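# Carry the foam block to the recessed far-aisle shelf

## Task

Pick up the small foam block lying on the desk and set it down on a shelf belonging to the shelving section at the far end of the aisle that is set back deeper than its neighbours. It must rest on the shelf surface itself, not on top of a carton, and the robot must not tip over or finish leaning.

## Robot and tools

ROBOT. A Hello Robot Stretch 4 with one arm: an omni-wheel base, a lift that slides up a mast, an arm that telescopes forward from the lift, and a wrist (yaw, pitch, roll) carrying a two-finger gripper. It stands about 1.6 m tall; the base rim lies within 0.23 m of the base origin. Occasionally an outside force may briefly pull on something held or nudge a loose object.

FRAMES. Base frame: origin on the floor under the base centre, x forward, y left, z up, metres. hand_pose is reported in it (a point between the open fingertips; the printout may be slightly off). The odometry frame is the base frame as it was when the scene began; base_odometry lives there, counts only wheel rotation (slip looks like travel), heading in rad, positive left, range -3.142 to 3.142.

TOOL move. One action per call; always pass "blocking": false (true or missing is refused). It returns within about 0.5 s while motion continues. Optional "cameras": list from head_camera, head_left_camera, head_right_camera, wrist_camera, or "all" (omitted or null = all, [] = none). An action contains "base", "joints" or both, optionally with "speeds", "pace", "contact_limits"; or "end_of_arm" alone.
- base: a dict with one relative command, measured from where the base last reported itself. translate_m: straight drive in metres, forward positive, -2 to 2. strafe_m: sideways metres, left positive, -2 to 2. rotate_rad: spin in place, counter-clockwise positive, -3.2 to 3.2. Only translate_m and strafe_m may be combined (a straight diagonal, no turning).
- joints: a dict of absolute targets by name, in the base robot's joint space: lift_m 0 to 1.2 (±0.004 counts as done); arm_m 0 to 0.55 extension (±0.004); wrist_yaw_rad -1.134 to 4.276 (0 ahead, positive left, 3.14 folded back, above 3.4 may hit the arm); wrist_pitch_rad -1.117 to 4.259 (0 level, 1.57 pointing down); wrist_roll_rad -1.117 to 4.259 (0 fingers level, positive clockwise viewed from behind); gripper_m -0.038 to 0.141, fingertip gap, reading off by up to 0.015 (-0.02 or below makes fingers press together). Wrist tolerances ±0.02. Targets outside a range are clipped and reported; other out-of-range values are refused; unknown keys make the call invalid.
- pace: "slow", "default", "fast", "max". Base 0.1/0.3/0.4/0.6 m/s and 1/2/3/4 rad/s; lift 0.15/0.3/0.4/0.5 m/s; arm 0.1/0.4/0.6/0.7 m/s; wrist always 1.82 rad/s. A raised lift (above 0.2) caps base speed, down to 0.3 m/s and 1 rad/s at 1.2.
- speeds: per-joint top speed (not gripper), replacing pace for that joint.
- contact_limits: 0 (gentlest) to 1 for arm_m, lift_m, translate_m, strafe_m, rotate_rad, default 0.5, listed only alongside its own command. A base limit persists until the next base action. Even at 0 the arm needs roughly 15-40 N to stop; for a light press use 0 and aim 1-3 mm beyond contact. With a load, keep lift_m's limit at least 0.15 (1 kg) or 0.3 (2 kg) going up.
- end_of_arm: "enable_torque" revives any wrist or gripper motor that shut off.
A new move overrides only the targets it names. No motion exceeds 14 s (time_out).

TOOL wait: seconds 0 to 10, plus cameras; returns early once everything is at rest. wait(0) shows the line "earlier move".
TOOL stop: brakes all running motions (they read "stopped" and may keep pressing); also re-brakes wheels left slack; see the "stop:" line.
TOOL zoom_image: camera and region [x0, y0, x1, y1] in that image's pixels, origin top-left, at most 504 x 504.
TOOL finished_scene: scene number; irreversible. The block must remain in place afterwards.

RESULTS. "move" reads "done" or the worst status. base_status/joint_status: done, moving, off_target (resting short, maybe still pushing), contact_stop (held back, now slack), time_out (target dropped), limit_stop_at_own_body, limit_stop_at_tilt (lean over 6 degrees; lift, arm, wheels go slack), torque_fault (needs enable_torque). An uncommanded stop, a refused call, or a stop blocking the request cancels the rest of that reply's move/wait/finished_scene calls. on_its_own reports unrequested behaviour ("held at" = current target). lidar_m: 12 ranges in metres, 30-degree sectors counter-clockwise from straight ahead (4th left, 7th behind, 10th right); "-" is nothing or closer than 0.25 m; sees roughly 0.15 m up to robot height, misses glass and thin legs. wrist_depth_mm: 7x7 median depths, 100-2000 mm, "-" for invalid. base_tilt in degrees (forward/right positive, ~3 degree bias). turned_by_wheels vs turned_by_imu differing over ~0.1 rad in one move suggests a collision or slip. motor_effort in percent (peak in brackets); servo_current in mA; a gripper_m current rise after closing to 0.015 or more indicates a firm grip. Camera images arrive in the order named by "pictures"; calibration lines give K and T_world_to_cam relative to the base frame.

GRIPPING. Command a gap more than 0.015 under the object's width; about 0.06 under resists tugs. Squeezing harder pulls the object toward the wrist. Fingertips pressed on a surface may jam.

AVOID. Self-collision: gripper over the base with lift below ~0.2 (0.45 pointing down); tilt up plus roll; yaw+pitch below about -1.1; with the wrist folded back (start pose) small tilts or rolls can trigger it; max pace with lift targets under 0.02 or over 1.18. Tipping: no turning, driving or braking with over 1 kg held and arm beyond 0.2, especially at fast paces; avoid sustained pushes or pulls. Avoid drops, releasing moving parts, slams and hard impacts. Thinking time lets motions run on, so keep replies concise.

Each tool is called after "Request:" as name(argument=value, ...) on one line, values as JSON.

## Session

Request:
move(joints={"lift_m": 0.85, "wrist_yaw_rad": 0.0, "gripper_m": 0.141}, blocking=false)

Scene clock: 0.50 s.
move: moving
base_odometry: x=+0.000 y=+0.000 heading=+0.000
turned_by_wheels: +0.000
turned_by_imu: +0.000
base_tilt: forward=+0.2 right=+1.3
lidar_m: 1.83 1.83 2.12 1.03 1.03 1.24 1.86 1.87 1.19 1.09 1.06 1.20
joint_positions: lift_m=+0.285 arm_m=+0.002 wrist_yaw_rad=+2.465 wrist_pitch_rad=+0.002 wrist_roll_rad=+0.000 gripper_m=+0.076
joint_status: lift_m moving; wrist_yaw_rad moving; gripper_m moving
measured_speeds: translate_m=+0.000 strafe_m=+0.000 rotate_rad=+0.000 lift_m=+0.149 arm_m=+0.000 wrist_yaw_rad=-1.803 wrist_pitch_rad=+0.000 wrist_roll_rad=+0.000
motor_effort: lift_m=+26(27) arm_m=-4(4) wheel_0=+0(0) wheel_1=-1(1) wheel_2=+0(0)
servo_current: wrist_yaw_rad=78(124) wrist_pitch_rad=39(46) wrist_roll_rad=26(33) gripper_m=78(78)
hand_pose: x=+0.0030 y=+0.2487 z=+0.4625 quat_wxyz=(+0.332, -0.001, +0.000, +0.943) (m; base frame)
wrist_depth_mm: - - - - - - - / - - - - - - - / - - - - - - - / - - - - - - - / - - - - - - - / 1464 1499 200 1430 194 1430 1464 / 1078 1042 1138 148 1098 1060 1138
pictures: head_camera, head_left_camera, head_right_camera, wrist_camera
camera_calibration:
wrist_camera: T_world_to_cam=[[0.662063, 0.748183, 0.0435217, -0.230922], [0.0459072, 0.0174766, -0.998793, 0.510485], [-0.748041, 0.663262, -0.0227764, 0.0774796], [0, 0, 0, 1]]

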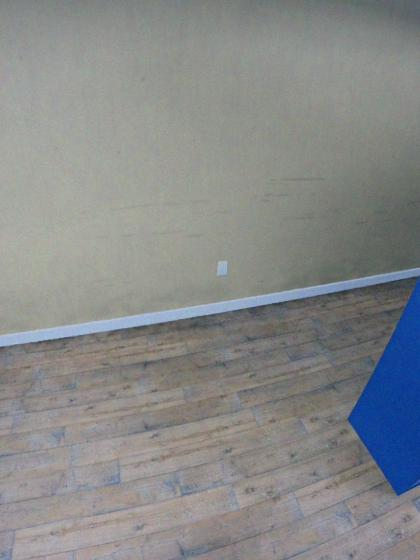

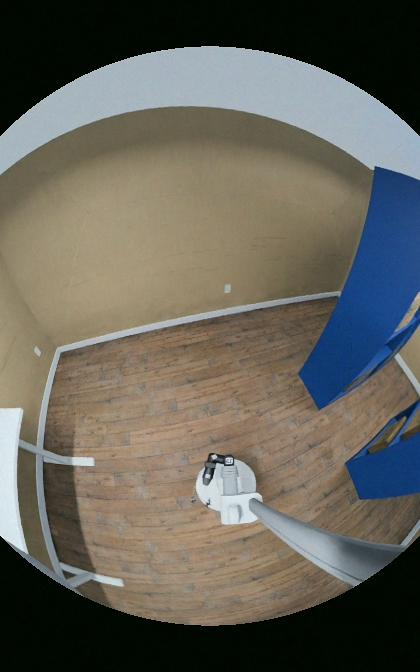

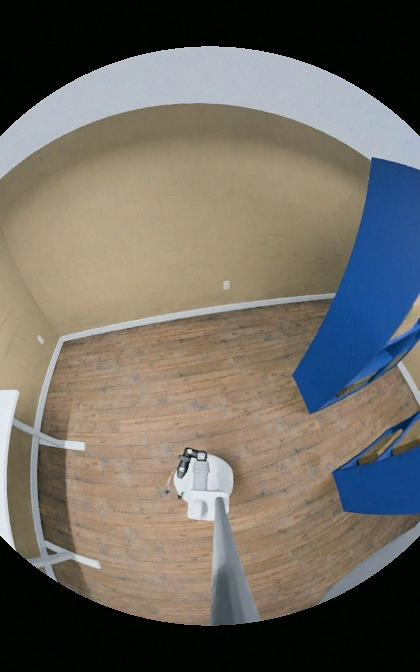

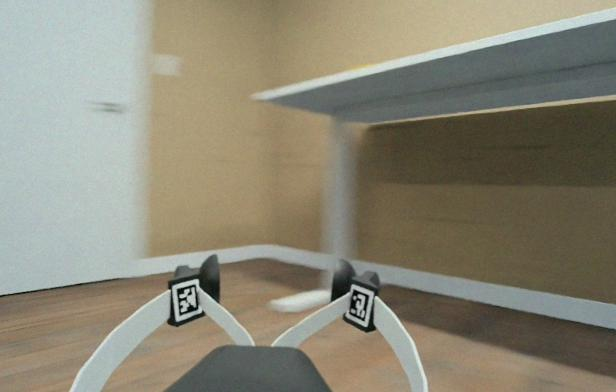

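Request:
move(base={"rotate_rad": 1.8}, blocking=false, cameras=[])

Request:
wait(seconds=4)

Scene clock: 8.57 s.
earlier move: done
move: moving
base_odometry: x=+0.000 y=+0.000 heading=+0.261
turned_by_wheels: +0.261
turned_by_imu: +0.256
base_tilt: forward=+0.3 right=+1.3
lidar_m: 1.83 1.91 1.07 1.04 1.09 1.92 1.86 1.97 1.06 1.03 1.06 1.90
base_status: rotate_rad moving
joint_positions: lift_m=+0.850 arm_m=+0.002 wrist_yaw_rad=+0.003 wrist_pitch_rad=+0.002 wrist_roll_rad=+0.000 gripper_m=+0.141
joint_status: all done
measured_speeds: translate_m=+0.000 strafe_m=+0.002 rotate_rad=+0.990 lift_m=+0.000 arm_m=+0.000 wrist_yaw_rad=+0.000 wrist_pitch_rad=+0.000 wrist_roll_rad=+0.000
motor_effort: lift_m=+24(24) arm_m=-4(4) wheel_0=-6(8) wheel_1=-5(7) wheel_2=-6(9)
servo_current: wrist_yaw_rad=39(46) wrist_pitch_rad=52(52) wrist_roll_rad=33(33) gripper_m=52(52)
hand_pose: x=+0.4618 y=-0.0865 z=+1.0273 quat_wxyz=(+1.000, +0.000, +0.001, +0.002) (m; base frame)
wrist_depth_mm: - - - - - - - / - - - - - - - / - - - - - - - / - - - - - - - / - - - - - - - / - 185 - - 195 - - / - - - - - - -
pictures: none

Scene clock: 10.37 s.
earlier move: done
base_odometry: x=+0.000 y=+0.000 heading=+1.800
turned_by_wheels: +1.539
turned_by_imu: +1.519
base_tilt: forward=+0.3 right=+1.3
lidar_m: 1.03 1.07 1.44 1.85 1.94 1.08 1.22 1.08 1.94 1.83 1.89 1.10
base_status: done
joint_positions: lift_m=+0.850 arm_m=+0.002 wrist_yaw_rad=+0.003 wrist_pitch_rad=+0.002 wrist_roll_rad=+0.000 gripper_m=+0.141
joint_status: all done
motor_effort: lift_m=+23(24) arm_m=-4(4) wheel_0=-1(9) wheel_1=-1(8) wheel_2=-1(9)
servo_current: wrist_yaw_rad=39(46) wrist_pitch_rad=33(52) wrist_roll_rad=33(39) gripper_m=33(52)
hand_pose: x=+0.4618 y=-0.0865 z=+1.0273 quat_wxyz=(+1.000, +0.000, +0.001, +0.002) (m; base frame)
wrist_depth_mm: - - - - - - - / - - - - - - - / - - - - - - - / - - - - - - - / - - - - - - - / - 185 - - 196 - - / - - - - - - -
wait: 1.80 of 4 s (the move ended)
pictures: head_camera, head_left_camera, head_right_camera, wrist_camera
camera_calibration:
wrist_camera: T_world_to_cam=[[-0.0447384, -0.99805, 0.0435217, -0.133111], [-0.0247234, -0.0424459, -0.998793, 1.08682], [0.998693, -0.0457604, -0.0227763, -0.212132], [0, 0, 0, 1]]

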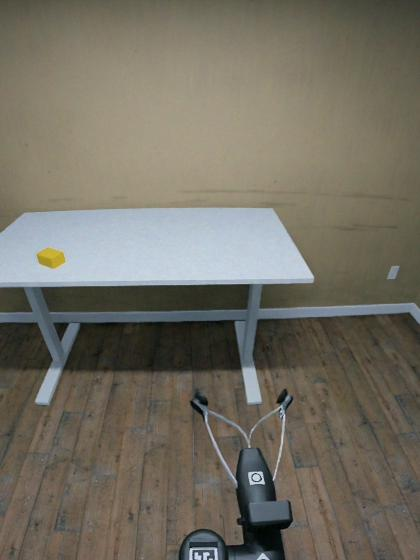

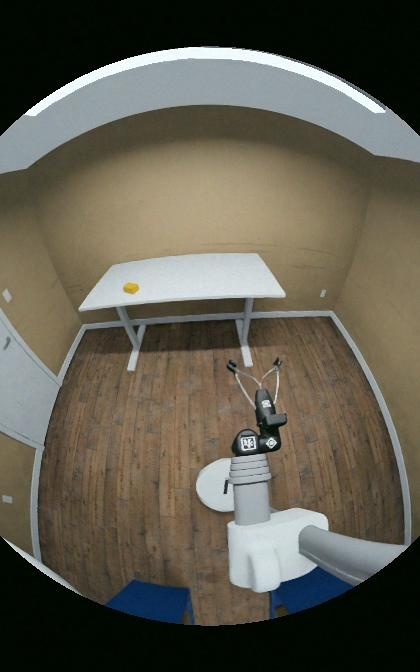

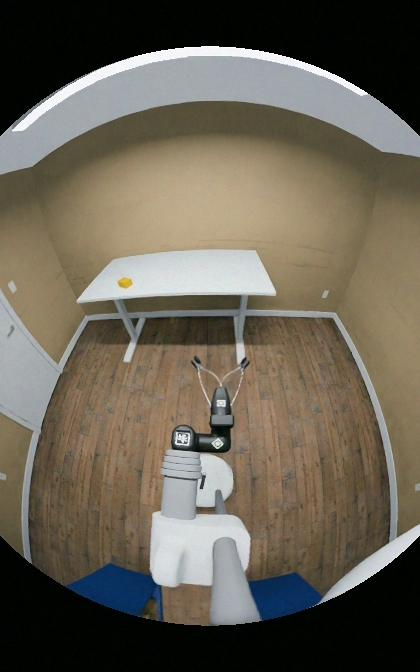

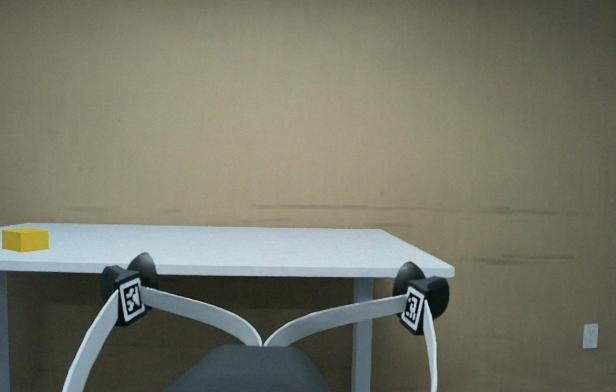

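Request:
zoom_image(camera="head_camera", region=[0, 190, 130, 310])

Scaled by 3.877 from the camera's 420x560 image, which has a finer 1200x1600 frame.

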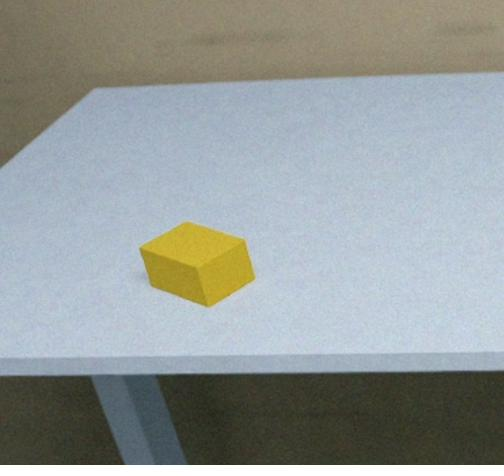

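Request:
move(base={"translate_m": 0.45, "strafe_m": 0.39}, joints={"lift_m": 0.98, "wrist_yaw_rad": 1.13, "wrist_pitch_rad": 0.3}, blocking=false, cameras=[])

Request:
wait(seconds=5)

Scene clock: 127.70 s.
move: moving
base_odometry: x=-0.028 y=+0.020 heading=+1.799
turned_by_wheels: +0.000
turned_by_imu: -0.001
base_tilt: forward=+0.3 right=+1.4
lidar_m: 1.01 1.06 1.43 1.82 1.94 1.10 1.10 1.10 1.97 1.85 1.92 1.07
base_status: translate_m moving; strafe_m moving
joint_positions: lift_m=+0.889 arm_m=+0.002 wrist_yaw_rad=+0.602 wrist_pitch_rad=+0.299 wrist_roll_rad=+0.000 gripper_m=+0.141
joint_status: lift_m moving; wrist_yaw_rad moving; wrist_pitch_rad moving
measured_speeds: translate_m=+0.099 strafe_m=+0.087 rotate_rad=-0.003 lift_m=+0.149 arm_m=+0.000 wrist_yaw_rad=+1.798 wrist_pitch_rad=+0.021 wrist_roll_rad=+0.000
motor_effort: lift_m=+27(27) arm_m=-4(4) wheel_0=-5(6) wheel_1=+8(10) wheel_2=-8(9)
servo_current: wrist_yaw_rad=65(130) wrist_pitch_rad=33(72) wrist_roll_rad=33(33) gripper_m=39(52)
hand_pose: x=+0.4498 y=+0.0839 z=+0.9820 quat_wxyz=(+0.944, -0.044, +0.142, +0.293) (m; base frame)
wrist_depth_mm: - - - - - - - / - - - - - - - / - - - - - - - / - - - - - - - / - - - - - - - / 1756 190 1661 1756 197 - - / 1464 1464 1464 - 1576 1499 1397
pictures: none

Scene clock: 130.60 s.
earlier move: done
base_odometry: x=-0.482 y=+0.350 heading=+1.799
turned_by_wheels: +0.000
turned_by_imu: +0.001
base_tilt: forward=+0.3 right=+1.2
lidar_m: 0.59 0.60 0.86 1.46 1.53 2.11 1.47 1.62 2.33 2.21 0.88 0.63
base_status: done
joint_positions: lift_m=+0.980 arm_m=+0.002 wrist_yaw_rad=+1.127 wrist_pitch_rad=+0.300 wrist_roll_rad=+0.000 gripper_m=+0.141
joint_status: all done
motor_effort: lift_m=+24(27) arm_m=-4(4) wheel_0=-4(6) wheel_1=+0(10) wheel_2=+0(9)
servo_current: wrist_yaw_rad=46(130) wrist_pitch_rad=39(72) wrist_roll_rad=33(39) gripper_m=46(59)
hand_pose: x=+0.3705 y=+0.2112 z=+1.0727 quat_wxyz=(+0.836, -0.080, +0.126, +0.528) (m; base frame)
wrist_depth_mm: - 1255 - - - - - / - 1336 - - - - - / - 1397 - - - - - / - 1464 - - - - - / - 226 - - - - - / - 186 - 1983 196 459 - / - 1537 1618 - 1576 - -
wait: 2.90 of 5 s (the move ended)
pictures: head_camera, head_left_camera, head_right_camera, wrist_camera
camera_calibration:
wrist_camera: T_world_to_cam=[[0.886819, -0.458751, 0.0556785, -0.314161], [-0.0979092, -0.304273, -0.94754, 1.16999], [0.451626, 0.834845, -0.314751, 0.223631], [0, 0, 0, 1]]

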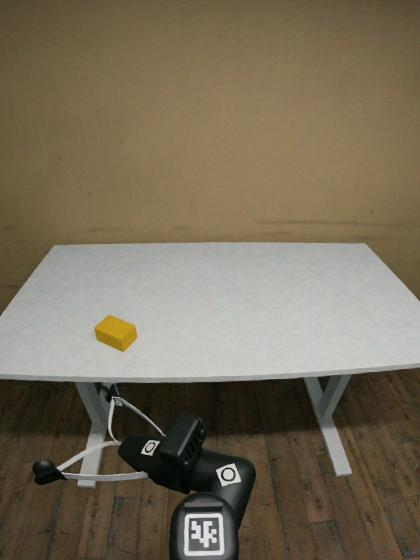

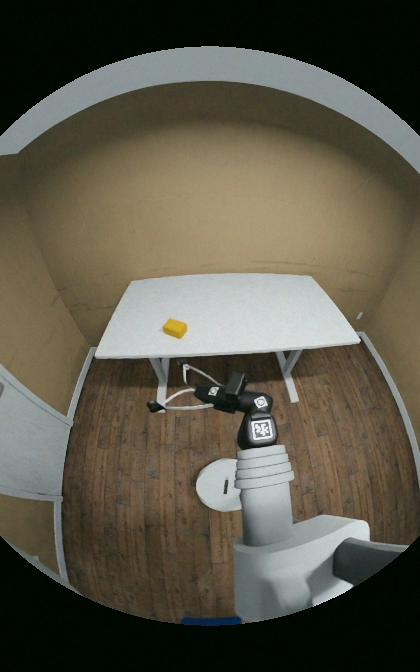

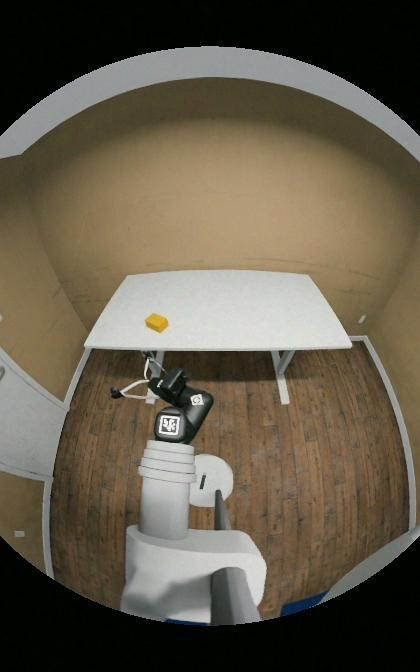

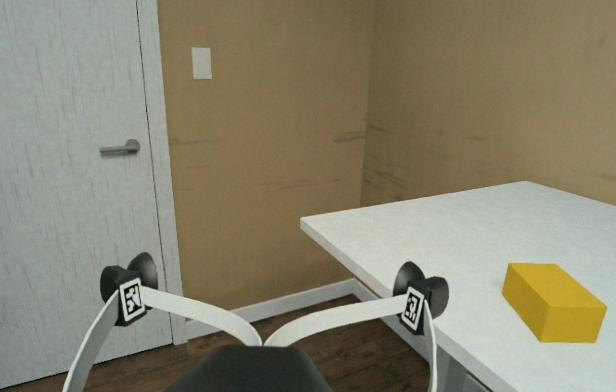

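Request:
zoom_image(camera="head_camera", region=[70, 290, 170, 390])

Request:
zoom_image(camera="wrist_camera", region=[466, 222, 616, 372])

Scaled by 5.040 from the camera's 420x560 image, which has a finer 1200x1600 frame.

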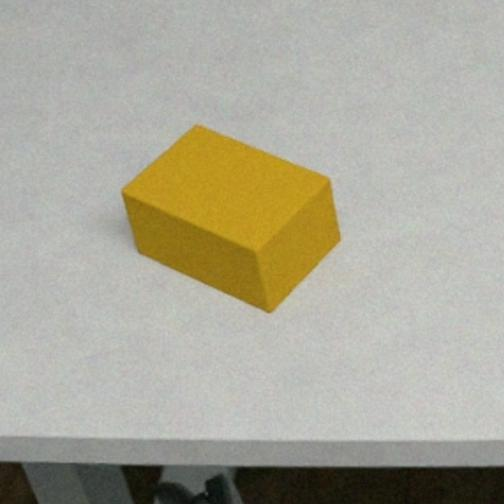

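Scaled by 3.360.

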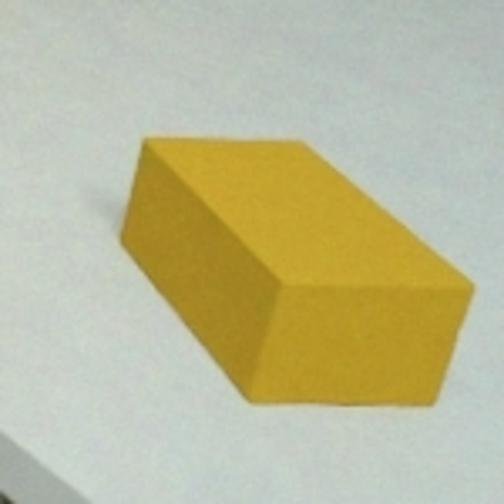

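Request:
move(base={"strafe_m": 0.01}, joints={"arm_m": 0.35, "wrist_yaw_rad": 1.08}, blocking=false, cameras=[])

Request:
wait(seconds=4)

Scene clock: 176.83 s.
move: moving
base_odometry: x=-0.492 y=+0.348 heading=+1.799
turned_by_wheels: +0.000
turned_by_imu: -0.001
base_tilt: forward=+0.3 right=+1.3
lidar_m: 0.57 0.59 0.85 1.46 1.53 2.07 1.48 1.64 2.34 2.23 0.86 0.62
base_status: strafe_m moving
joint_positions: lift_m=+0.980 arm_m=+0.054 wrist_yaw_rad=+1.083 wrist_pitch_rad=+0.300 wrist_roll_rad=+0.000 gripper_m=+0.141
joint_status: arm_m moving; wrist_yaw_rad moving
measured_speeds: translate_m=+0.000 strafe_m=+0.000 rotate_rad=+0.000 lift_m=+0.000 arm_m=+0.198 wrist_yaw_rad=-0.002 wrist_pitch_rad=+0.000 wrist_roll_rad=+0.000
motor_effort: lift_m=+24(24) arm_m=+7(9) wheel_0=+0(10) wheel_1=+1(8) wheel_2=+0(2)
servo_current: wrist_yaw_rad=39(72) wrist_pitch_rad=33(46) wrist_roll_rad=26(33) gripper_m=26(52)
hand_pose: x=+0.4316 y=+0.2025 z=+1.0727 quat_wxyz=(+0.847, -0.077, +0.128, +0.510) (m; base frame)
wrist_depth_mm: - 1255 - - - - - / - 1308 - - - - - / - 1308 - - - - - / - 1397 - - - - - / - 1430 - - - - - / - 185 1708 1863 196 399 - / - 1499 1661 - 1576 - -
pictures: none

Scene clock: 178.47 s.
earlier move: done
base_odometry: x=-0.492 y=+0.348 heading=+1.799
turned_by_wheels: +0.000
turned_by_imu: +0.000
base_tilt: forward=+0.5 right=+1.5
lidar_m: 0.58 0.62 0.85 1.46 1.51 2.07 1.48 1.62 2.33 2.22 0.87 0.63
base_status: done
joint_positions: lift_m=+0.980 arm_m=+0.350 wrist_yaw_rad=+1.083 wrist_pitch_rad=+0.300 wrist_roll_rad=+0.000 gripper_m=+0.141
joint_status: all done
motor_effort: lift_m=+23(24) arm_m=+6(11) wheel_0=-2(10) wheel_1=+1(8) wheel_2=+0(2)
servo_current: wrist_yaw_rad=39(72) wrist_pitch_rad=39(52) wrist_roll_rad=26(33) gripper_m=52(52)
hand_pose: x=+0.7269 y=+0.2025 z=+1.0727 quat_wxyz=(+0.847, -0.077, +0.128, +0.510) (m; base frame)
wrist_depth_mm: - - - - - - - / 1205 - - - - - - / 1229 - - - - - - / 1229 - - - - - - / 1308 220 - - - - - / 1397 187 - - 195 - - / 1430 - - 109 - - -
wait: 1.63 of 4 s (the move ended)
pictures: head_camera, head_left_camera, head_right_camera, wrist_camera
camera_calibration:
wrist_camera: T_world_to_cam=[[0.866224, -0.496543, 0.0556798, -0.611612], [-0.11095, -0.299805, -0.947527, 1.21079], [0.487181, 0.814593, -0.31479, 0.0482221], [0, 0, 0, 1]]

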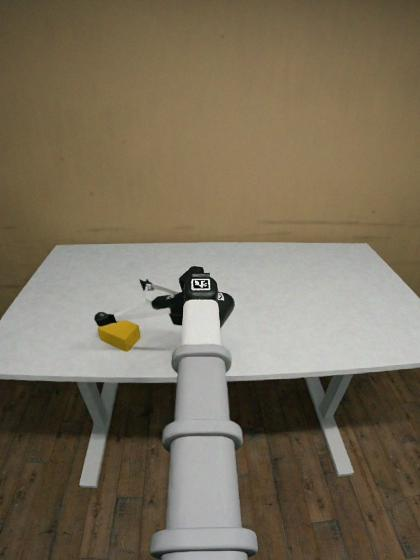

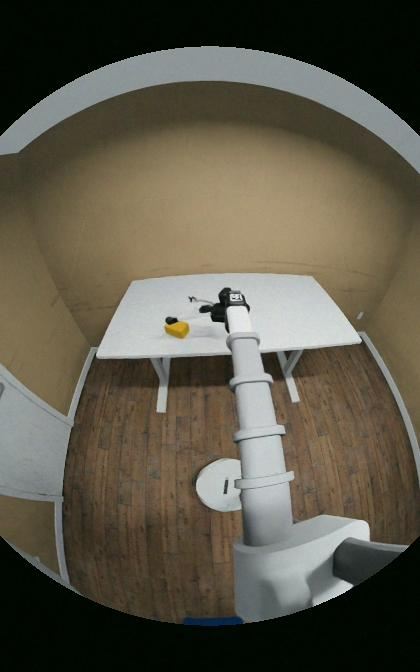

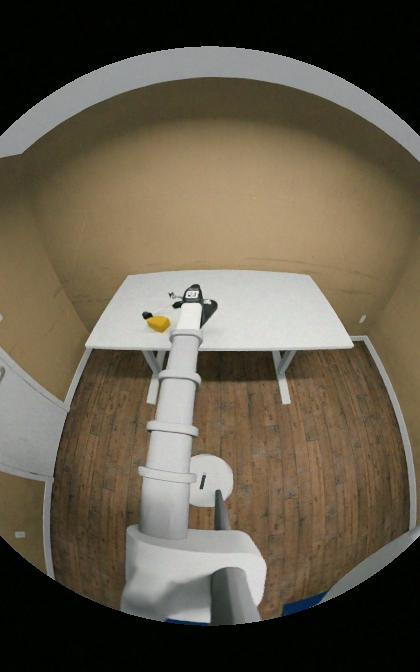

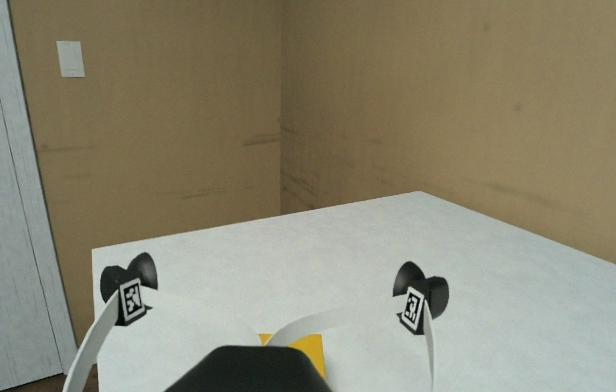

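Request:
zoom_image(camera="wrist_camera", region=[200, 290, 380, 392])

Request:
zoom_image(camera="head_camera", region=[80, 260, 250, 380])

Scaled by 2.800.

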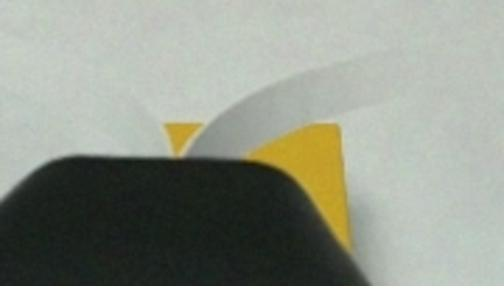

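Scaled by 2.965 from the camera's 420x560 image, which has a finer 1200x1600 frame.

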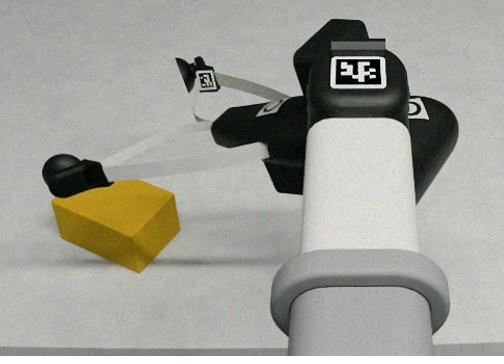

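Request:
move(base={"strafe_m": 0.007}, joints={"arm_m": 0.363}, blocking=false, cameras=[])

Request:
wait(seconds=1.5, cameras=[])

Request:
move(joints={"lift_m": 0.905}, pace="slow", contact_limits={"lift_m": 0.15}, blocking=false, cameras=[])

Request:
wait(seconds=2, cameras=["wrist_camera", "head_camera"])

Scene clock: 207.17 s.
move: moving
base_odometry: x=-0.498 y=+0.346 heading=+1.799
turned_by_wheels: +0.000
turned_by_imu: -0.001
base_tilt: forward=+0.5 right=+1.4
lidar_m: 0.57 0.63 0.85 1.45 1.50 2.07 1.48 1.63 2.34 2.21 0.87 0.62
base_status: strafe_m moving
joint_positions: lift_m=+0.980 arm_m=+0.363 wrist_yaw_rad=+1.083 wrist_pitch_rad=+0.300 wrist_roll_rad=+0.000 gripper_m=+0.141
joint_status: arm_m moving
motor_effort: lift_m=+24(24) arm_m=+8(8) wheel_0=-2(10) wheel_1=-2(7) wheel_2=+1(1)
servo_current: wrist_yaw_rad=33(46) wrist_pitch_rad=46(52) wrist_roll_rad=26(33) gripper_m=52(52)
hand_pose: x=+0.7399 y=+0.2025 z=+1.0727 quat_wxyz=(+0.847, -0.077, +0.128, +0.510) (m; base frame)
wrist_depth_mm: - - - - - - - / 1205 - - - - - - / 1205 - - - - - - / 1229 - - - - - - / 1308 220 - - - - - / 1397 188 - - 195 - - / 1430 - - - - - -
pictures: none

Scene clock: 207.53 s.
earlier move: done
base_odometry: x=-0.498 y=+0.346 heading=+1.799
turned_by_wheels: +0.000
turned_by_imu: +0.000
base_tilt: forward=+0.5 right=+1.4
lidar_m: 0.58 0.61 0.84 1.46 1.51 2.09 1.47 1.63 2.33 2.21 0.87 0.63
base_status: done
joint_positions: lift_m=+0.980 arm_m=+0.363 wrist_yaw_rad=+1.083 wrist_pitch_rad=+0.300 wrist_roll_rad=+0.000 gripper_m=+0.141
joint_status: all done
motor_effort: lift_m=+23(24) arm_m=+7(8) wheel_0=-2(10) wheel_1=-1(7) wheel_2=+0(1)
servo_current: wrist_yaw_rad=33(46) wrist_pitch_rad=33(52) wrist_roll_rad=33(33) gripper_m=46(52)
hand_pose: x=+0.7399 y=+0.2025 z=+1.0727 quat_wxyz=(+0.847, -0.077, +0.128, +0.510) (m; base frame)
wrist_depth_mm: - - - - - - - / 1205 - - - - - - / 1182 - - - - - - / 1255 - - - - - - / 1308 221 - - - - - / 1397 189 - - 195 - - / 1430 - - - - - -
wait: 0.37 of 1.5 s (the move ended)
pictures: none

Scene clock: 208.03 s.
move: moving
base_odometry: x=-0.498 y=+0.346 heading=+1.799
turned_by_wheels: +0.000
turned_by_imu: +0.000
base_tilt: forward=+0.4 right=+1.4
lidar_m: 0.59 0.62 0.85 1.46 1.50 2.06 1.47 1.64 2.34 2.21 0.86 0.62
joint_positions: lift_m=+0.954 arm_m=+0.363 wrist_yaw_rad=+1.083 wrist_pitch_rad=+0.300 wrist_roll_rad=+0.000 gripper_m=+0.141
joint_status: lift_m moving
measured_speeds: translate_m=+0.000 strafe_m=+0.000 rotate_rad=+0.000 lift_m=-0.099 arm_m=+0.000 wrist_yaw_rad=+0.000 wrist_pitch_rad=+0.000 wrist_roll_rad=+0.000
motor_effort: lift_m=+13(20) arm_m=+6(7) wheel_0=-2(2) wheel_1=-1(1) wheel_2=+0(0)
servo_current: wrist_yaw_rad=39(39) wrist_pitch_rad=39(46) wrist_roll_rad=33(33) gripper_m=52(52)
contact_limits: lift_m 0.15
hand_pose: x=+0.7399 y=+0.2025 z=+1.0473 quat_wxyz=(+0.847, -0.077, +0.128, +0.510) (m; base frame)
wrist_depth_mm: 1160 - - - - - - / 1160 - - - - - - / 1182 - - - - - - / 1255 - - - - - - / 1281 - - - - - - / 1366 186 - - 195 - - / 1397 - - - - - -
pictures: none

Scene clock: 209.03 s.
earlier move: done
base_odometry: x=-0.498 y=+0.346 heading=+1.799
turned_by_wheels: +0.000
turned_by_imu: +0.000
base_tilt: forward=+0.3 right=+1.4
lidar_m: 0.59 0.62 0.84 1.45 1.50 2.08 1.48 1.63 2.36 2.23 0.87 0.60
joint_positions: lift_m=+0.905 arm_m=+0.363 wrist_yaw_rad=+1.083 wrist_pitch_rad=+0.300 wrist_roll_rad=+0.000 gripper_m=+0.141
joint_status: all done
motor_effort: lift_m=+14(20) arm_m=+6(7) wheel_0=-2(2) wheel_1=-1(1) wheel_2=+0(0)
servo_current: wrist_yaw_rad=39(52) wrist_pitch_rad=39(52) wrist_roll_rad=20(39) gripper_m=46(52)
contact_limits: lift_m 0.15
hand_pose: x=+0.7399 y=+0.2025 z=+0.9985 quat_wxyz=(+0.847, -0.077, +0.128, +0.510) (m; base frame)
wrist_depth_mm: 1160 - - - - - - / - - - - - - - / 1182 - - - - - - / 1205 - - - - - - / 1281 - - - - - - / 1397 185 266 267 195 - - / 1464 - - - - - -
wait: 1.00 of 2 s (the move ended)
pictures: head_camera, wrist_camera
camera_calibration:
wrist_camera: T_world_to_cam=[[0.86619, -0.496604, 0.0556798, -0.618711], [-0.110971, -0.299797, -0.947527, 1.1419], [0.487238, 0.814559, -0.31479, 0.0184952], [0, 0, 0, 1]]

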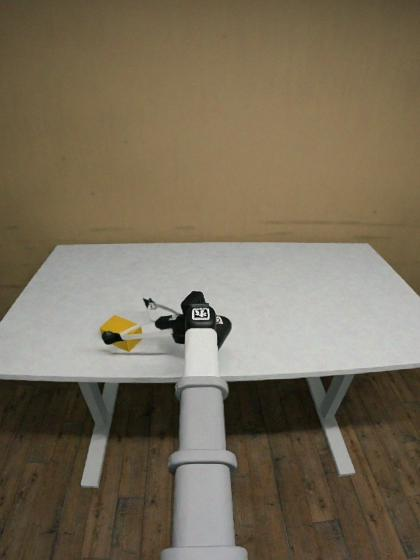

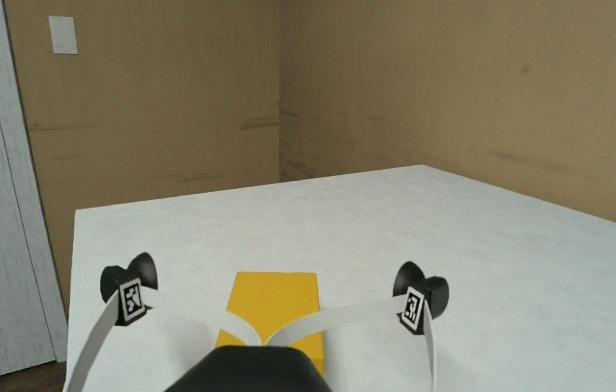

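Request:
move(joints={"lift_m": 0.847}, pace="slow", contact_limits={"lift_m": 0.15}, blocking=false, cameras=[])

Request:
wait(seconds=2, cameras=["wrist_camera", "head_camera"])

Scene clock: 219.93 s.
move: moving
base_odometry: x=-0.498 y=+0.346 heading=+1.799
turned_by_wheels: +0.000
turned_by_imu: -0.001
base_tilt: forward=+0.3 right=+1.3
lidar_m: 0.58 0.61 0.84 1.45 1.51 2.07 1.47 1.64 2.33 2.21 0.86 0.62
joint_positions: lift_m=+0.879 arm_m=+0.363 wrist_yaw_rad=+1.083 wrist_pitch_rad=+0.300 wrist_roll_rad=+0.000 gripper_m=+0.141
joint_status: lift_m moving
measured_speeds: translate_m=+0.000 strafe_m=+0.000 rotate_rad=+0.000 lift_m=-0.099 arm_m=+0.000 wrist_yaw_rad=+0.000 wrist_pitch_rad=+0.000 wrist_roll_rad=+0.000
motor_effort: lift_m=+12(16) arm_m=+6(7) wheel_0=-2(2) wheel_1=-1(1) wheel_2=+0(0)
servo_current: wrist_yaw_rad=39(39) wrist_pitch_rad=26(52) wrist_roll_rad=26(33) gripper_m=39(52)
contact_limits: lift_m 0.15
hand_pose: x=+0.7399 y=+0.2025 z=+0.9723 quat_wxyz=(+0.847, -0.077, +0.128, +0.510) (m; base frame)
wrist_depth_mm: 1160 - - - - - - / - - - - - - - / 1182 - - - - - - / 1255 - - - - - - / 1255 - - 286 - - - / 1366 185 232 232 195 - - / 1397 - - 109 - - -
pictures: none

Scene clock: 220.80 s.
earlier move: done
base_odometry: x=-0.498 y=+0.346 heading=+1.799
turned_by_wheels: +0.000
turned_by_imu: +0.000
base_tilt: forward=+0.3 right=+1.4
lidar_m: 0.59 0.67 0.84 1.44 1.48 2.07 1.47 1.63 2.33 2.22 0.89 0.61
joint_positions: lift_m=+0.847 arm_m=+0.363 wrist_yaw_rad=+1.083 wrist_pitch_rad=+0.300 wrist_roll_rad=+0.000 gripper_m=+0.141
joint_status: all done
motor_effort: lift_m=+14(16) arm_m=+7(7) wheel_0=-2(2) wheel_1=-1(1) wheel_2=+0(0)
servo_current: wrist_yaw_rad=39(39) wrist_pitch_rad=52(59) wrist_roll_rad=26(33) gripper_m=46(52)
contact_limits: lift_m 0.15
hand_pose: x=+0.7399 y=+0.2025 z=+0.9405 quat_wxyz=(+0.847, -0.077, +0.128, +0.510) (m; base frame)
wrist_depth_mm: 1160 - - - - - - / - - - - - - - / 1182 - - - - - - / 1205 - - - - - - / 1281 - 223 228 - - - / - 186 205 205 195 - - / 1308 - - 136 - - -
wait: 0.87 of 2 s (the move ended)
pictures: head_camera, wrist_camera
camera_calibration:
wrist_camera: T_world_to_cam=[[0.86619, -0.496604, 0.0556797, -0.615483], [-0.110971, -0.299797, -0.947527, 1.08695], [0.487238, 0.814559, -0.31479, 0.000239086], [0, 0, 0, 1]]

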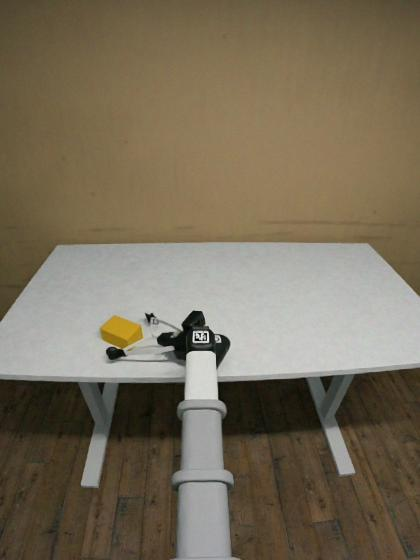

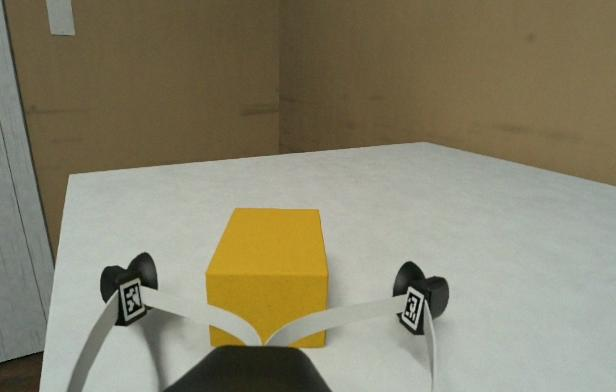

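Request:
move(base={"strafe_m": 0.013}, joints={"arm_m": 0.37}, pace="slow", blocking=false, cameras=[])

Request:
wait(seconds=1.5, cameras=["wrist_camera"])

Request:
move(joints={"gripper_m": 0.022}, pace="slow", blocking=false, cameras=[])

Request:
wait(seconds=6, cameras=["wrist_camera", "head_camera"])

Scene clock: 236.07 s.
move: moving
base_odometry: x=-0.509 y=+0.344 heading=+1.799
turned_by_wheels: +0.000
turned_by_imu: -0.001
base_tilt: forward=+0.4 right=+1.5
lidar_m: 0.58 0.60 0.85 1.43 1.49 2.05 1.47 1.64 2.35 2.23 0.88 0.62
base_status: strafe_m moving
joint_positions: lift_m=+0.847 arm_m=+0.370 wrist_yaw_rad=+1.083 wrist_pitch_rad=+0.300 wrist_roll_rad=+0.000 gripper_m=+0.141
joint_status: arm_m moving
measured_speeds: translate_m=+0.000 strafe_m=+0.019 rotate_rad=+0.000 lift_m=+0.000 arm_m=+0.003 wrist_yaw_rad=+0.000 wrist_pitch_rad=+0.000 wrist_roll_rad=+0.000
motor_effort: lift_m=+14(14) arm_m=+8(9) wheel_0=-2(7) wheel_1=+3(7) wheel_2=+1(1)
servo_current: wrist_yaw_rad=33(46) wrist_pitch_rad=46(52) wrist_roll_rad=26(33) gripper_m=46(52)
contact_limits: lift_m 0.15
hand_pose: x=+0.7469 y=+0.2025 z=+0.9405 quat_wxyz=(+0.847, -0.077, +0.128, +0.510) (m; base frame)
wrist_depth_mm: 1138 - - - - - - / - - - - - - - / 1205 - - - - - - / 1205 - - - - - - / 1255 - 223 228 - - - / - 186 190 191 195 - - / - - - 109 - - -
pictures: none

Scene clock: 236.53 s.
earlier move: done
base_odometry: x=-0.511 y=+0.343 heading=+1.799
turned_by_wheels: +0.000
turned_by_imu: +0.000
base_tilt: forward=+0.3 right=+1.3
lidar_m: 0.60 0.60 0.85 1.45 1.49 2.06 1.45 1.65 2.35 2.24 0.86 0.61
base_status: done
joint_positions: lift_m=+0.847 arm_m=+0.370 wrist_yaw_rad=+1.083 wrist_pitch_rad=+0.300 wrist_roll_rad=+0.000 gripper_m=+0.141
joint_status: all done
motor_effort: lift_m=+14(14) arm_m=+7(9) wheel_0=-4(7) wheel_1=+2(7) wheel_2=+0(1)
servo_current: wrist_yaw_rad=39(46) wrist_pitch_rad=33(52) wrist_roll_rad=26(33) gripper_m=52(52)
contact_limits: lift_m 0.15
hand_pose: x=+0.7469 y=+0.2025 z=+0.9405 quat_wxyz=(+0.847, -0.077, +0.128, +0.510) (m; base frame)
wrist_depth_mm: 1160 - - - - - - / - - - - - - - / 1205 - - - - - - / 1229 - - - - - - / 1308 - 211 228 - - - / - 186 190 190 195 - - / - - - 109 - - -
wait: 0.47 of 1.5 s (the move ended)
pictures: wrist_camera
camera_calibration:
wrist_camera: T_world_to_cam=[[0.86619, -0.496604, 0.0556798, -0.621534], [-0.110971, -0.299797, -0.947527, 1.08772], [0.487238, 0.814559, -0.31479, -0.00316491], [0, 0, 0, 1]]

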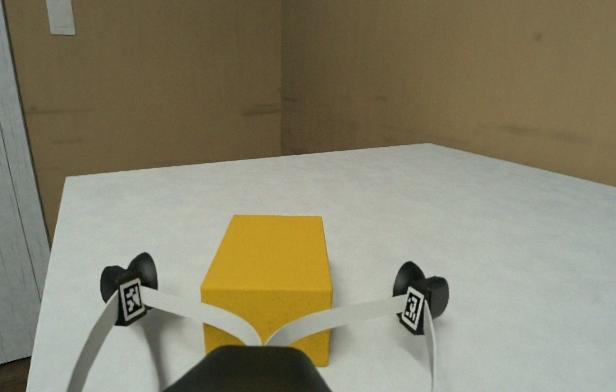

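Scene clock: 237.03 s.
move: moving
base_odometry: x=-0.511 y=+0.343 heading=+1.799
turned_by_wheels: +0.000
turned_by_imu: +0.000
base_tilt: forward=+0.3 right=+1.4
lidar_m: 0.59 0.61 0.84 1.44 1.50 2.07 1.46 1.63 2.36 2.25 0.87 0.61
joint_positions: lift_m=+0.847 arm_m=+0.370 wrist_yaw_rad=+1.083 wrist_pitch_rad=+0.300 wrist_roll_rad=+0.000 gripper_m=+0.135
joint_status: gripper_m moving
motor_effort: lift_m=+14(14) arm_m=+7(7) wheel_0=-4(4) wheel_1=+2(2) wheel_2=+0(0)
servo_current: wrist_yaw_rad=39(46) wrist_pitch_rad=33(52) wrist_roll_rad=26(39) gripper_m=33(91)
contact_limits: lift_m 0.15
hand_pose: x=+0.7469 y=+0.2025 z=+0.9405 quat_wxyz=(+0.847, -0.077, +0.128, +0.510) (m; base frame)
wrist_depth_mm: 1118 - - - - - - / - - - - - - - / 1160 - - - - - - / 1255 - - - - - - / 1255 - 213 228 - - - / - 186 190 190 194 - - / - - - 109 - - -
pictures: none

Scene clock: 241.57 s.
earlier move: done
base_odometry: x=-0.511 y=+0.343 heading=+1.799
turned_by_wheels: +0.000
turned_by_imu: -0.001
base_tilt: forward=+0.3 right=+1.5
lidar_m: 0.60 0.61 0.85 1.43 1.48 2.05 1.48 1.65 2.35 2.23 0.86 0.61
joint_positions: lift_m=+0.847 arm_m=+0.370 wrist_yaw_rad=+1.083 wrist_pitch_rad=+0.300 wrist_roll_rad=+0.000 gripper_m=+0.023
joint_status: all done
motor_effort: lift_m=+14(14) arm_m=+7(7) wheel_0=-4(4) wheel_1=+2(2) wheel_2=+0(0)
servo_current: wrist_yaw_rad=39(46) wrist_pitch_rad=39(52) wrist_roll_rad=26(39) gripper_m=111(195)
contact_limits: lift_m 0.15
hand_pose: x=+0.7469 y=+0.2025 z=+0.9404 quat_wxyz=(+0.847, -0.077, +0.128, +0.510) (m; base frame)
wrist_depth_mm: 1118 - - - - - - / 1138 - - - - - - / 1182 - - - - - - / 1229 - - - - - - / 1281 - 214 217 - - - / - 174 177 175 183 - - / - - - - - - -
wait: 4.53 of 6 s (the move ended)
pictures: head_camera, wrist_camera
camera_calibration:
wrist_camera: T_world_to_cam=[[0.866192, -0.496598, 0.0556835, -0.62154], [-0.111022, -0.299893, -0.947491, 1.08771], [0.487221, 0.814527, -0.314898, -0.00304471], [0, 0, 0, 1]]

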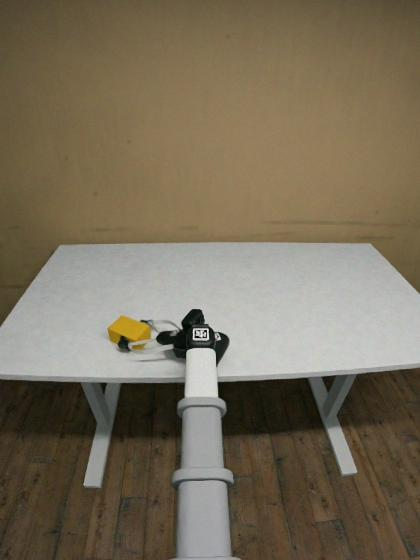

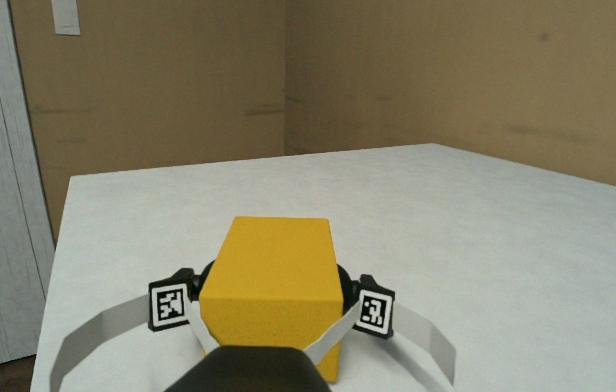

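Request:
move(joints={"lift_m": 0.93}, pace="slow", blocking=false, cameras=[])

Request:
wait(seconds=2, cameras=["wrist_camera", "head_camera"])

Scene clock: 251.03 s.
move: moving
base_odometry: x=-0.511 y=+0.343 heading=+1.799
turned_by_wheels: +0.000
turned_by_imu: -0.001
base_tilt: forward=+0.4 right=+1.4
lidar_m: 0.59 0.62 0.84 1.44 1.48 2.04 1.46 1.64 2.36 2.23 0.86 0.62
joint_positions: lift_m=+0.873 arm_m=+0.370 wrist_yaw_rad=+1.083 wrist_pitch_rad=+0.300 wrist_roll_rad=+0.000 gripper_m=+0.023
joint_status: lift_m moving
measured_speeds: translate_m=+0.000 strafe_m=+0.000 rotate_rad=+0.000 lift_m=+0.099 arm_m=+0.000 wrist_yaw_rad=+0.000 wrist_pitch_rad=+0.000 wrist_roll_rad=+0.000
motor_effort: lift_m=+26(26) arm_m=+7(7) wheel_0=-4(4) wheel_1=+2(2) wheel_2=+0(0)
servo_current: wrist_yaw_rad=33(46) wrist_pitch_rad=46(52) wrist_roll_rad=33(33) gripper_m=104(111)
hand_pose: x=+0.7469 y=+0.2025 z=+0.9657 quat_wxyz=(+0.847, -0.077, +0.128, +0.510) (m; base frame)
wrist_depth_mm: 1118 - - - - - - / 1138 - - - - - - / 1160 - - - - - - / 1255 - - - - - - / 1281 - 213 217 - - - / - 174 177 174 182 - - / - - - - - - -
pictures: none

Scene clock: 252.10 s.
earlier move: done
base_odometry: x=-0.511 y=+0.343 heading=+1.799
turned_by_wheels: +0.000
turned_by_imu: +0.000
base_tilt: forward=+0.3 right=+1.4
lidar_m: 0.59 0.62 0.85 1.43 1.51 2.07 1.48 1.63 2.35 2.24 0.88 0.61
joint_positions: lift_m=+0.930 arm_m=+0.370 wrist_yaw_rad=+1.083 wrist_pitch_rad=+0.300 wrist_roll_rad=+0.000 gripper_m=+0.023
joint_status: all done
motor_effort: lift_m=+24(26) arm_m=+7(7) wheel_0=-4(4) wheel_1=+2(2) wheel_2=+0(0)
servo_current: wrist_yaw_rad=39(46) wrist_pitch_rad=46(52) wrist_roll_rad=20(33) gripper_m=104(111)
hand_pose: x=+0.7469 y=+0.2025 z=+1.0226 quat_wxyz=(+0.847, -0.077, +0.128, +0.510) (m; base frame)
wrist_depth_mm: 1160 - - - - - - / 1138 - - - - - - / 1182 - - - - - - / 1229 - - - - - - / 1308 - 213 217 - - - / 1366 174 178 175 183 - - / - - - - - - -
wait: 1.07 of 2 s (the move ended)
pictures: head_camera, wrist_camera
camera_calibration:
wrist_camera: T_world_to_cam=[[0.866196, -0.496592, 0.0556879, -0.626124], [-0.111081, -0.300003, -0.947449, 1.16555], [0.487202, 0.81449, -0.315024, 0.0229785], [0, 0, 0, 1]]

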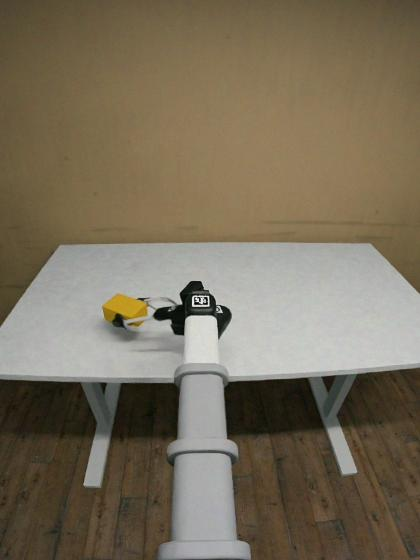

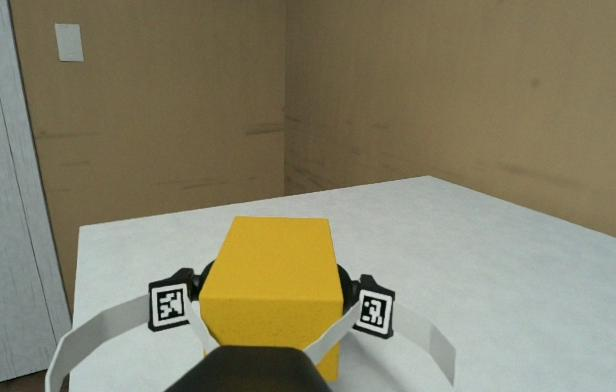

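Request:
move(joints={"arm_m": 0.02, "wrist_yaw_rad": 0.0, "lift_m": 0.95}, blocking=false, cameras=[])

Request:
wait(seconds=3, cameras=["wrist_camera"])

Request:
move(base={"translate_m": -0.35, "strafe_m": -0.42}, blocking=false, cameras=[])

Request:
wait(seconds=4, cameras=[])

Request:
move(base={"rotate_rad": 3.14}, blocking=false, cameras=[])

Request:
wait(seconds=5)

Scene clock: 270.57 s.
move: moving
base_odometry: x=-0.511 y=+0.343 heading=+1.799
turned_by_wheels: +0.000
turned_by_imu: -0.001
base_tilt: forward=+0.4 right=+1.5
lidar_m: 0.59 0.60 0.82 1.45 1.49 2.04 1.48 1.64 2.36 2.24 0.87 0.60
joint_positions: lift_m=+0.950 arm_m=+0.318 wrist_yaw_rad=+0.478 wrist_pitch_rad=+0.300 wrist_roll_rad=+0.000 gripper_m=+0.023
joint_status: lift_m moving; arm_m moving; wrist_yaw_rad moving
measured_speeds: translate_m=+0.000 strafe_m=+0.000 rotate_rad=+0.000 lift_m=+0.006 arm_m=-0.198 wrist_yaw_rad=-1.800 wrist_pitch_rad=+0.000 wrist_roll_rad=+0.000
motor_effort: lift_m=+24(26) arm_m=-5(8) wheel_0=-4(4) wheel_1=+2(2) wheel_2=+0(0)
servo_current: wrist_yaw_rad=111(111) wrist_pitch_rad=52(52) wrist_roll_rad=33(33) gripper_m=117(117)
hand_pose: x=+0.7736 y=+0.0490 z=+1.0426 quat_wxyz=(+0.961, -0.035, +0.145, +0.234) (m; base frame)
wrist_depth_mm: - - - - - - - / - - - - - - - / - - - - - - - / - - - - - - - / - - 213 219 - - - / - 173 178 174 183 - - / - - - - - - -
pictures: none

Scene clock: 272.23 s.
earlier move: done
base_odometry: x=-0.511 y=+0.343 heading=+1.799
turned_by_wheels: +0.000
turned_by_imu: +0.000
base_tilt: forward=+0.3 right=+1.2
lidar_m: 0.58 0.61 0.85 1.45 1.49 2.06 1.47 1.62 2.36 2.24 0.87 0.61
joint_positions: lift_m=+0.950 arm_m=+0.020 wrist_yaw_rad=+0.003 wrist_pitch_rad=+0.300 wrist_roll_rad=+0.000 gripper_m=+0.023
joint_status: all done
motor_effort: lift_m=+24(27) arm_m=-6(10) wheel_0=-4(4) wheel_1=+1(2) wheel_2=+0(0)
servo_current: wrist_yaw_rad=39(111) wrist_pitch_rad=39(59) wrist_roll_rad=33(33) gripper_m=104(117)
hand_pose: x=+0.4669 y=-0.0865 z=+1.0426 quat_wxyz=(+0.989, +0.000, +0.149, +0.002) (m; base frame)
wrist_depth_mm: - - - - - - - / - - - - - - - / - - - - - - - / - - - - - - - / - - 214 217 - - - / - 174 178 174 183 - - / - - - - - 946 -
wait: 1.67 of 3 s (the move ended)
pictures: wrist_camera
camera_calibration:
wrist_camera: T_world_to_cam=[[-0.0297136, -0.998006, 0.0556889, -0.153251], [-0.316979, -0.0434298, -0.947438, 1.18504], [0.947967, -0.045804, -0.315057, 0.111518], [0, 0, 0, 1]]

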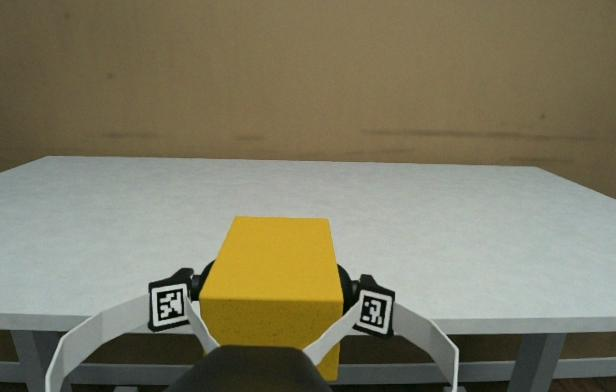

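Scene clock: 272.73 s.
move: moving
base_odometry: x=-0.482 y=+0.328 heading=+1.799
turned_by_wheels: +0.000
turned_by_imu: +0.000
base_tilt: forward=+0.3 right=+1.5
lidar_m: 0.59 0.63 0.85 1.46 1.52 2.09 1.45 1.60 2.33 2.21 0.89 0.63
base_status: translate_m moving; strafe_m moving
joint_positions: lift_m=+0.950 arm_m=+0.020 wrist_yaw_rad=+0.003 wrist_pitch_rad=+0.300 wrist_roll_rad=+0.000 gripper_m=+0.023
measured_speeds: translate_m=-0.081 strafe_m=-0.096 rotate_rad=-0.005 lift_m=+0.000 arm_m=+0.000 wrist_yaw_rad=+0.000 wrist_pitch_rad=+0.000 wrist_roll_rad=+0.000
motor_effort: lift_m=+24(24) arm_m=-7(7) wheel_0=+5(5) wheel_1=-8(10) wheel_2=+7(8)
servo_current: wrist_yaw_rad=39(46) wrist_pitch_rad=33(46) wrist_roll_rad=33(33) gripper_m=104(111)
hand_pose: x=+0.4669 y=-0.0865 z=+1.0426 quat_wxyz=(+0.989, +0.000, +0.149, +0.002) (m; base frame)
wrist_depth_mm: - - - - - - - / - - - - - - - / - - - - - - - / - - - - - - - / - - 213 218 - - - / - 173 177 174 183 - - / - - - - - 1430 -
pictures: none

Scene clock: 276.00 s.
earlier move: done
base_odometry: x=-0.023 y=+0.097 heading=+1.799
turned_by_wheels: +0.000
turned_by_imu: -0.002
base_tilt: forward=+0.4 right=+1.4
lidar_m: 0.93 0.97 1.34 1.84 1.93 1.16 1.20 1.16 1.93 1.83 1.90 0.99
base_status: done
joint_positions: lift_m=+0.950 arm_m=+0.020 wrist_yaw_rad=+0.003 wrist_pitch_rad=+0.300 wrist_roll_rad=+0.000 gripper_m=+0.023
motor_effort: lift_m=+24(24) arm_m=-6(7) wheel_0=+3(7) wheel_1=+0(11) wheel_2=+1(8)
servo_current: wrist_yaw_rad=33(46) wrist_pitch_rad=39(52) wrist_roll_rad=26(33) gripper_m=98(124)
hand_pose: x=+0.4669 y=-0.0865 z=+1.0426 quat_wxyz=(+0.989, +0.000, +0.149, +0.002) (m; base frame)
wrist_depth_mm: - - - - - - - / - - - - - - - / - - - - - - - / - - - - - - - / - - 214 218 - - - / - 174 178 175 183 - - / - 1499 1537 - 1537 1499 1618
wait: 3.27 of 4 s (the move ended)
pictures: none

Scene clock: 276.50 s.
move: moving
base_odometry: x=-0.023 y=+0.097 heading=+2.028
turned_by_wheels: +0.228
turned_by_imu: +0.225
base_tilt: forward=+0.3 right=+1.4
lidar_m: 0.94 1.06 1.87 1.86 1.34 1.18 1.17 1.26 1.84 1.83 2.05 0.95
base_status: rotate_rad moving
joint_positions: lift_m=+0.950 arm_m=+0.020 wrist_yaw_rad=+0.003 wrist_pitch_rad=+0.300 wrist_roll_rad=+0.000 gripper_m=+0.023
measured_speeds: translate_m=+0.000 strafe_m=+0.002 rotate_rad=+0.874 lift_m=+0.000 arm_m=+0.000 wrist_yaw_rad=+0.000 wrist_pitch_rad=+0.000 wrist_roll_rad=+0.000
motor_effort: lift_m=+24(24) arm_m=-6(7) wheel_0=-7(7) wheel_1=-4(7) wheel_2=-6(7)
servo_current: wrist_yaw_rad=33(46) wrist_pitch_rad=46(46) wrist_roll_rad=33(33) gripper_m=104(111)
hand_pose: x=+0.4669 y=-0.0865 z=+1.0426 quat_wxyz=(+0.989, +0.000, +0.149, +0.002) (m; base frame)
wrist_depth_mm: - - - - - - - / - - - - - - - / - - - - - - - / - - - - - - - / - - 213 219 - - - / 1863 176 178 174 183 - - / 1537 1499 1537 - 1537 1537 1576
pictures: none

Scene clock: 279.17 s.
earlier move: done
base_odometry: x=-0.023 y=+0.097 heading=-1.344
turned_by_wheels: +2.911
turned_by_imu: +2.873
base_tilt: forward=+0.3 right=+1.4
lidar_m: 1.18 1.16 1.93 1.82 1.88 1.01 0.96 0.98 1.33 1.85 1.92 1.21
base_status: done
joint_positions: lift_m=+0.950 arm_m=+0.020 wrist_yaw_rad=+0.003 wrist_pitch_rad=+0.300 wrist_roll_rad=+0.000 gripper_m=+0.023
motor_effort: lift_m=+23(24) arm_m=-7(7) wheel_0=-2(8) wheel_1=-2(7) wheel_2=+1(9)
servo_current: wrist_yaw_rad=39(52) wrist_pitch_rad=33(52) wrist_roll_rad=26(33) gripper_m=111(117)
hand_pose: x=+0.4669 y=-0.0865 z=+1.0427 quat_wxyz=(+0.989, +0.000, +0.149, +0.002) (m; base frame)
wrist_depth_mm: - 960 - - - - - / - 1042 - - - - - / - 1060 - - - - - / - - - - - - - / - - 215 217 - - - / - 174 178 174 182 - 1983 / - - - - - - 1618
wait: 2.67 of 5 s (the move ended)
pictures: head_camera, head_left_camera, head_right_camera, wrist_camera
camera_calibration:
wrist_camera: T_world_to_cam=[[-0.0299081, -0.998, 0.0556891, -0.153219], [-0.316988, -0.0433681, -0.947438, 1.18512], [0.947958, -0.0459888, -0.315057, 0.111554], [0, 0, 0, 1]]

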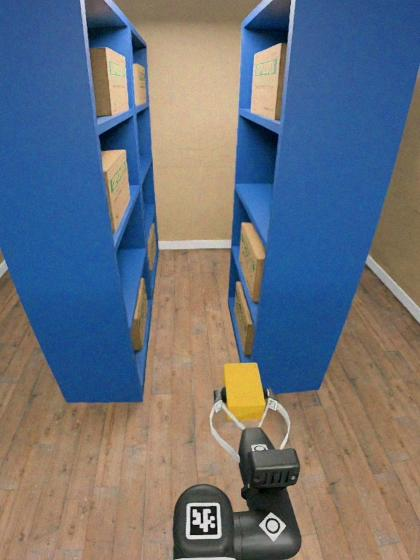

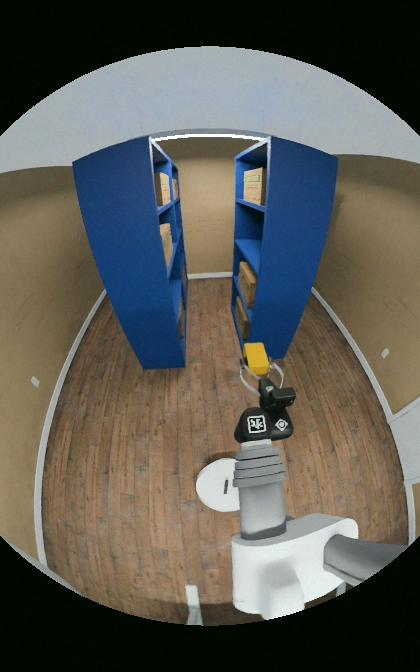

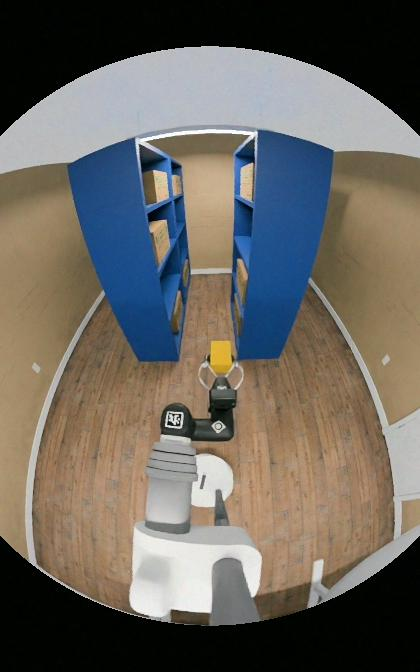

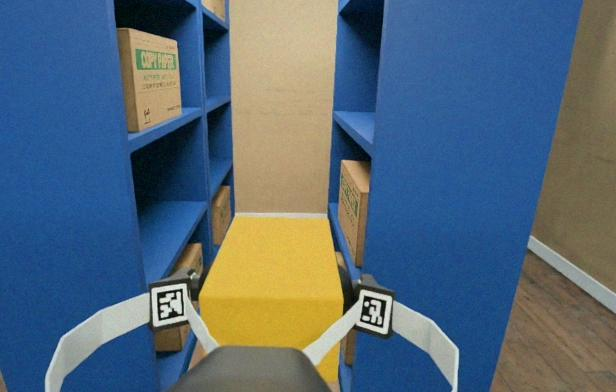

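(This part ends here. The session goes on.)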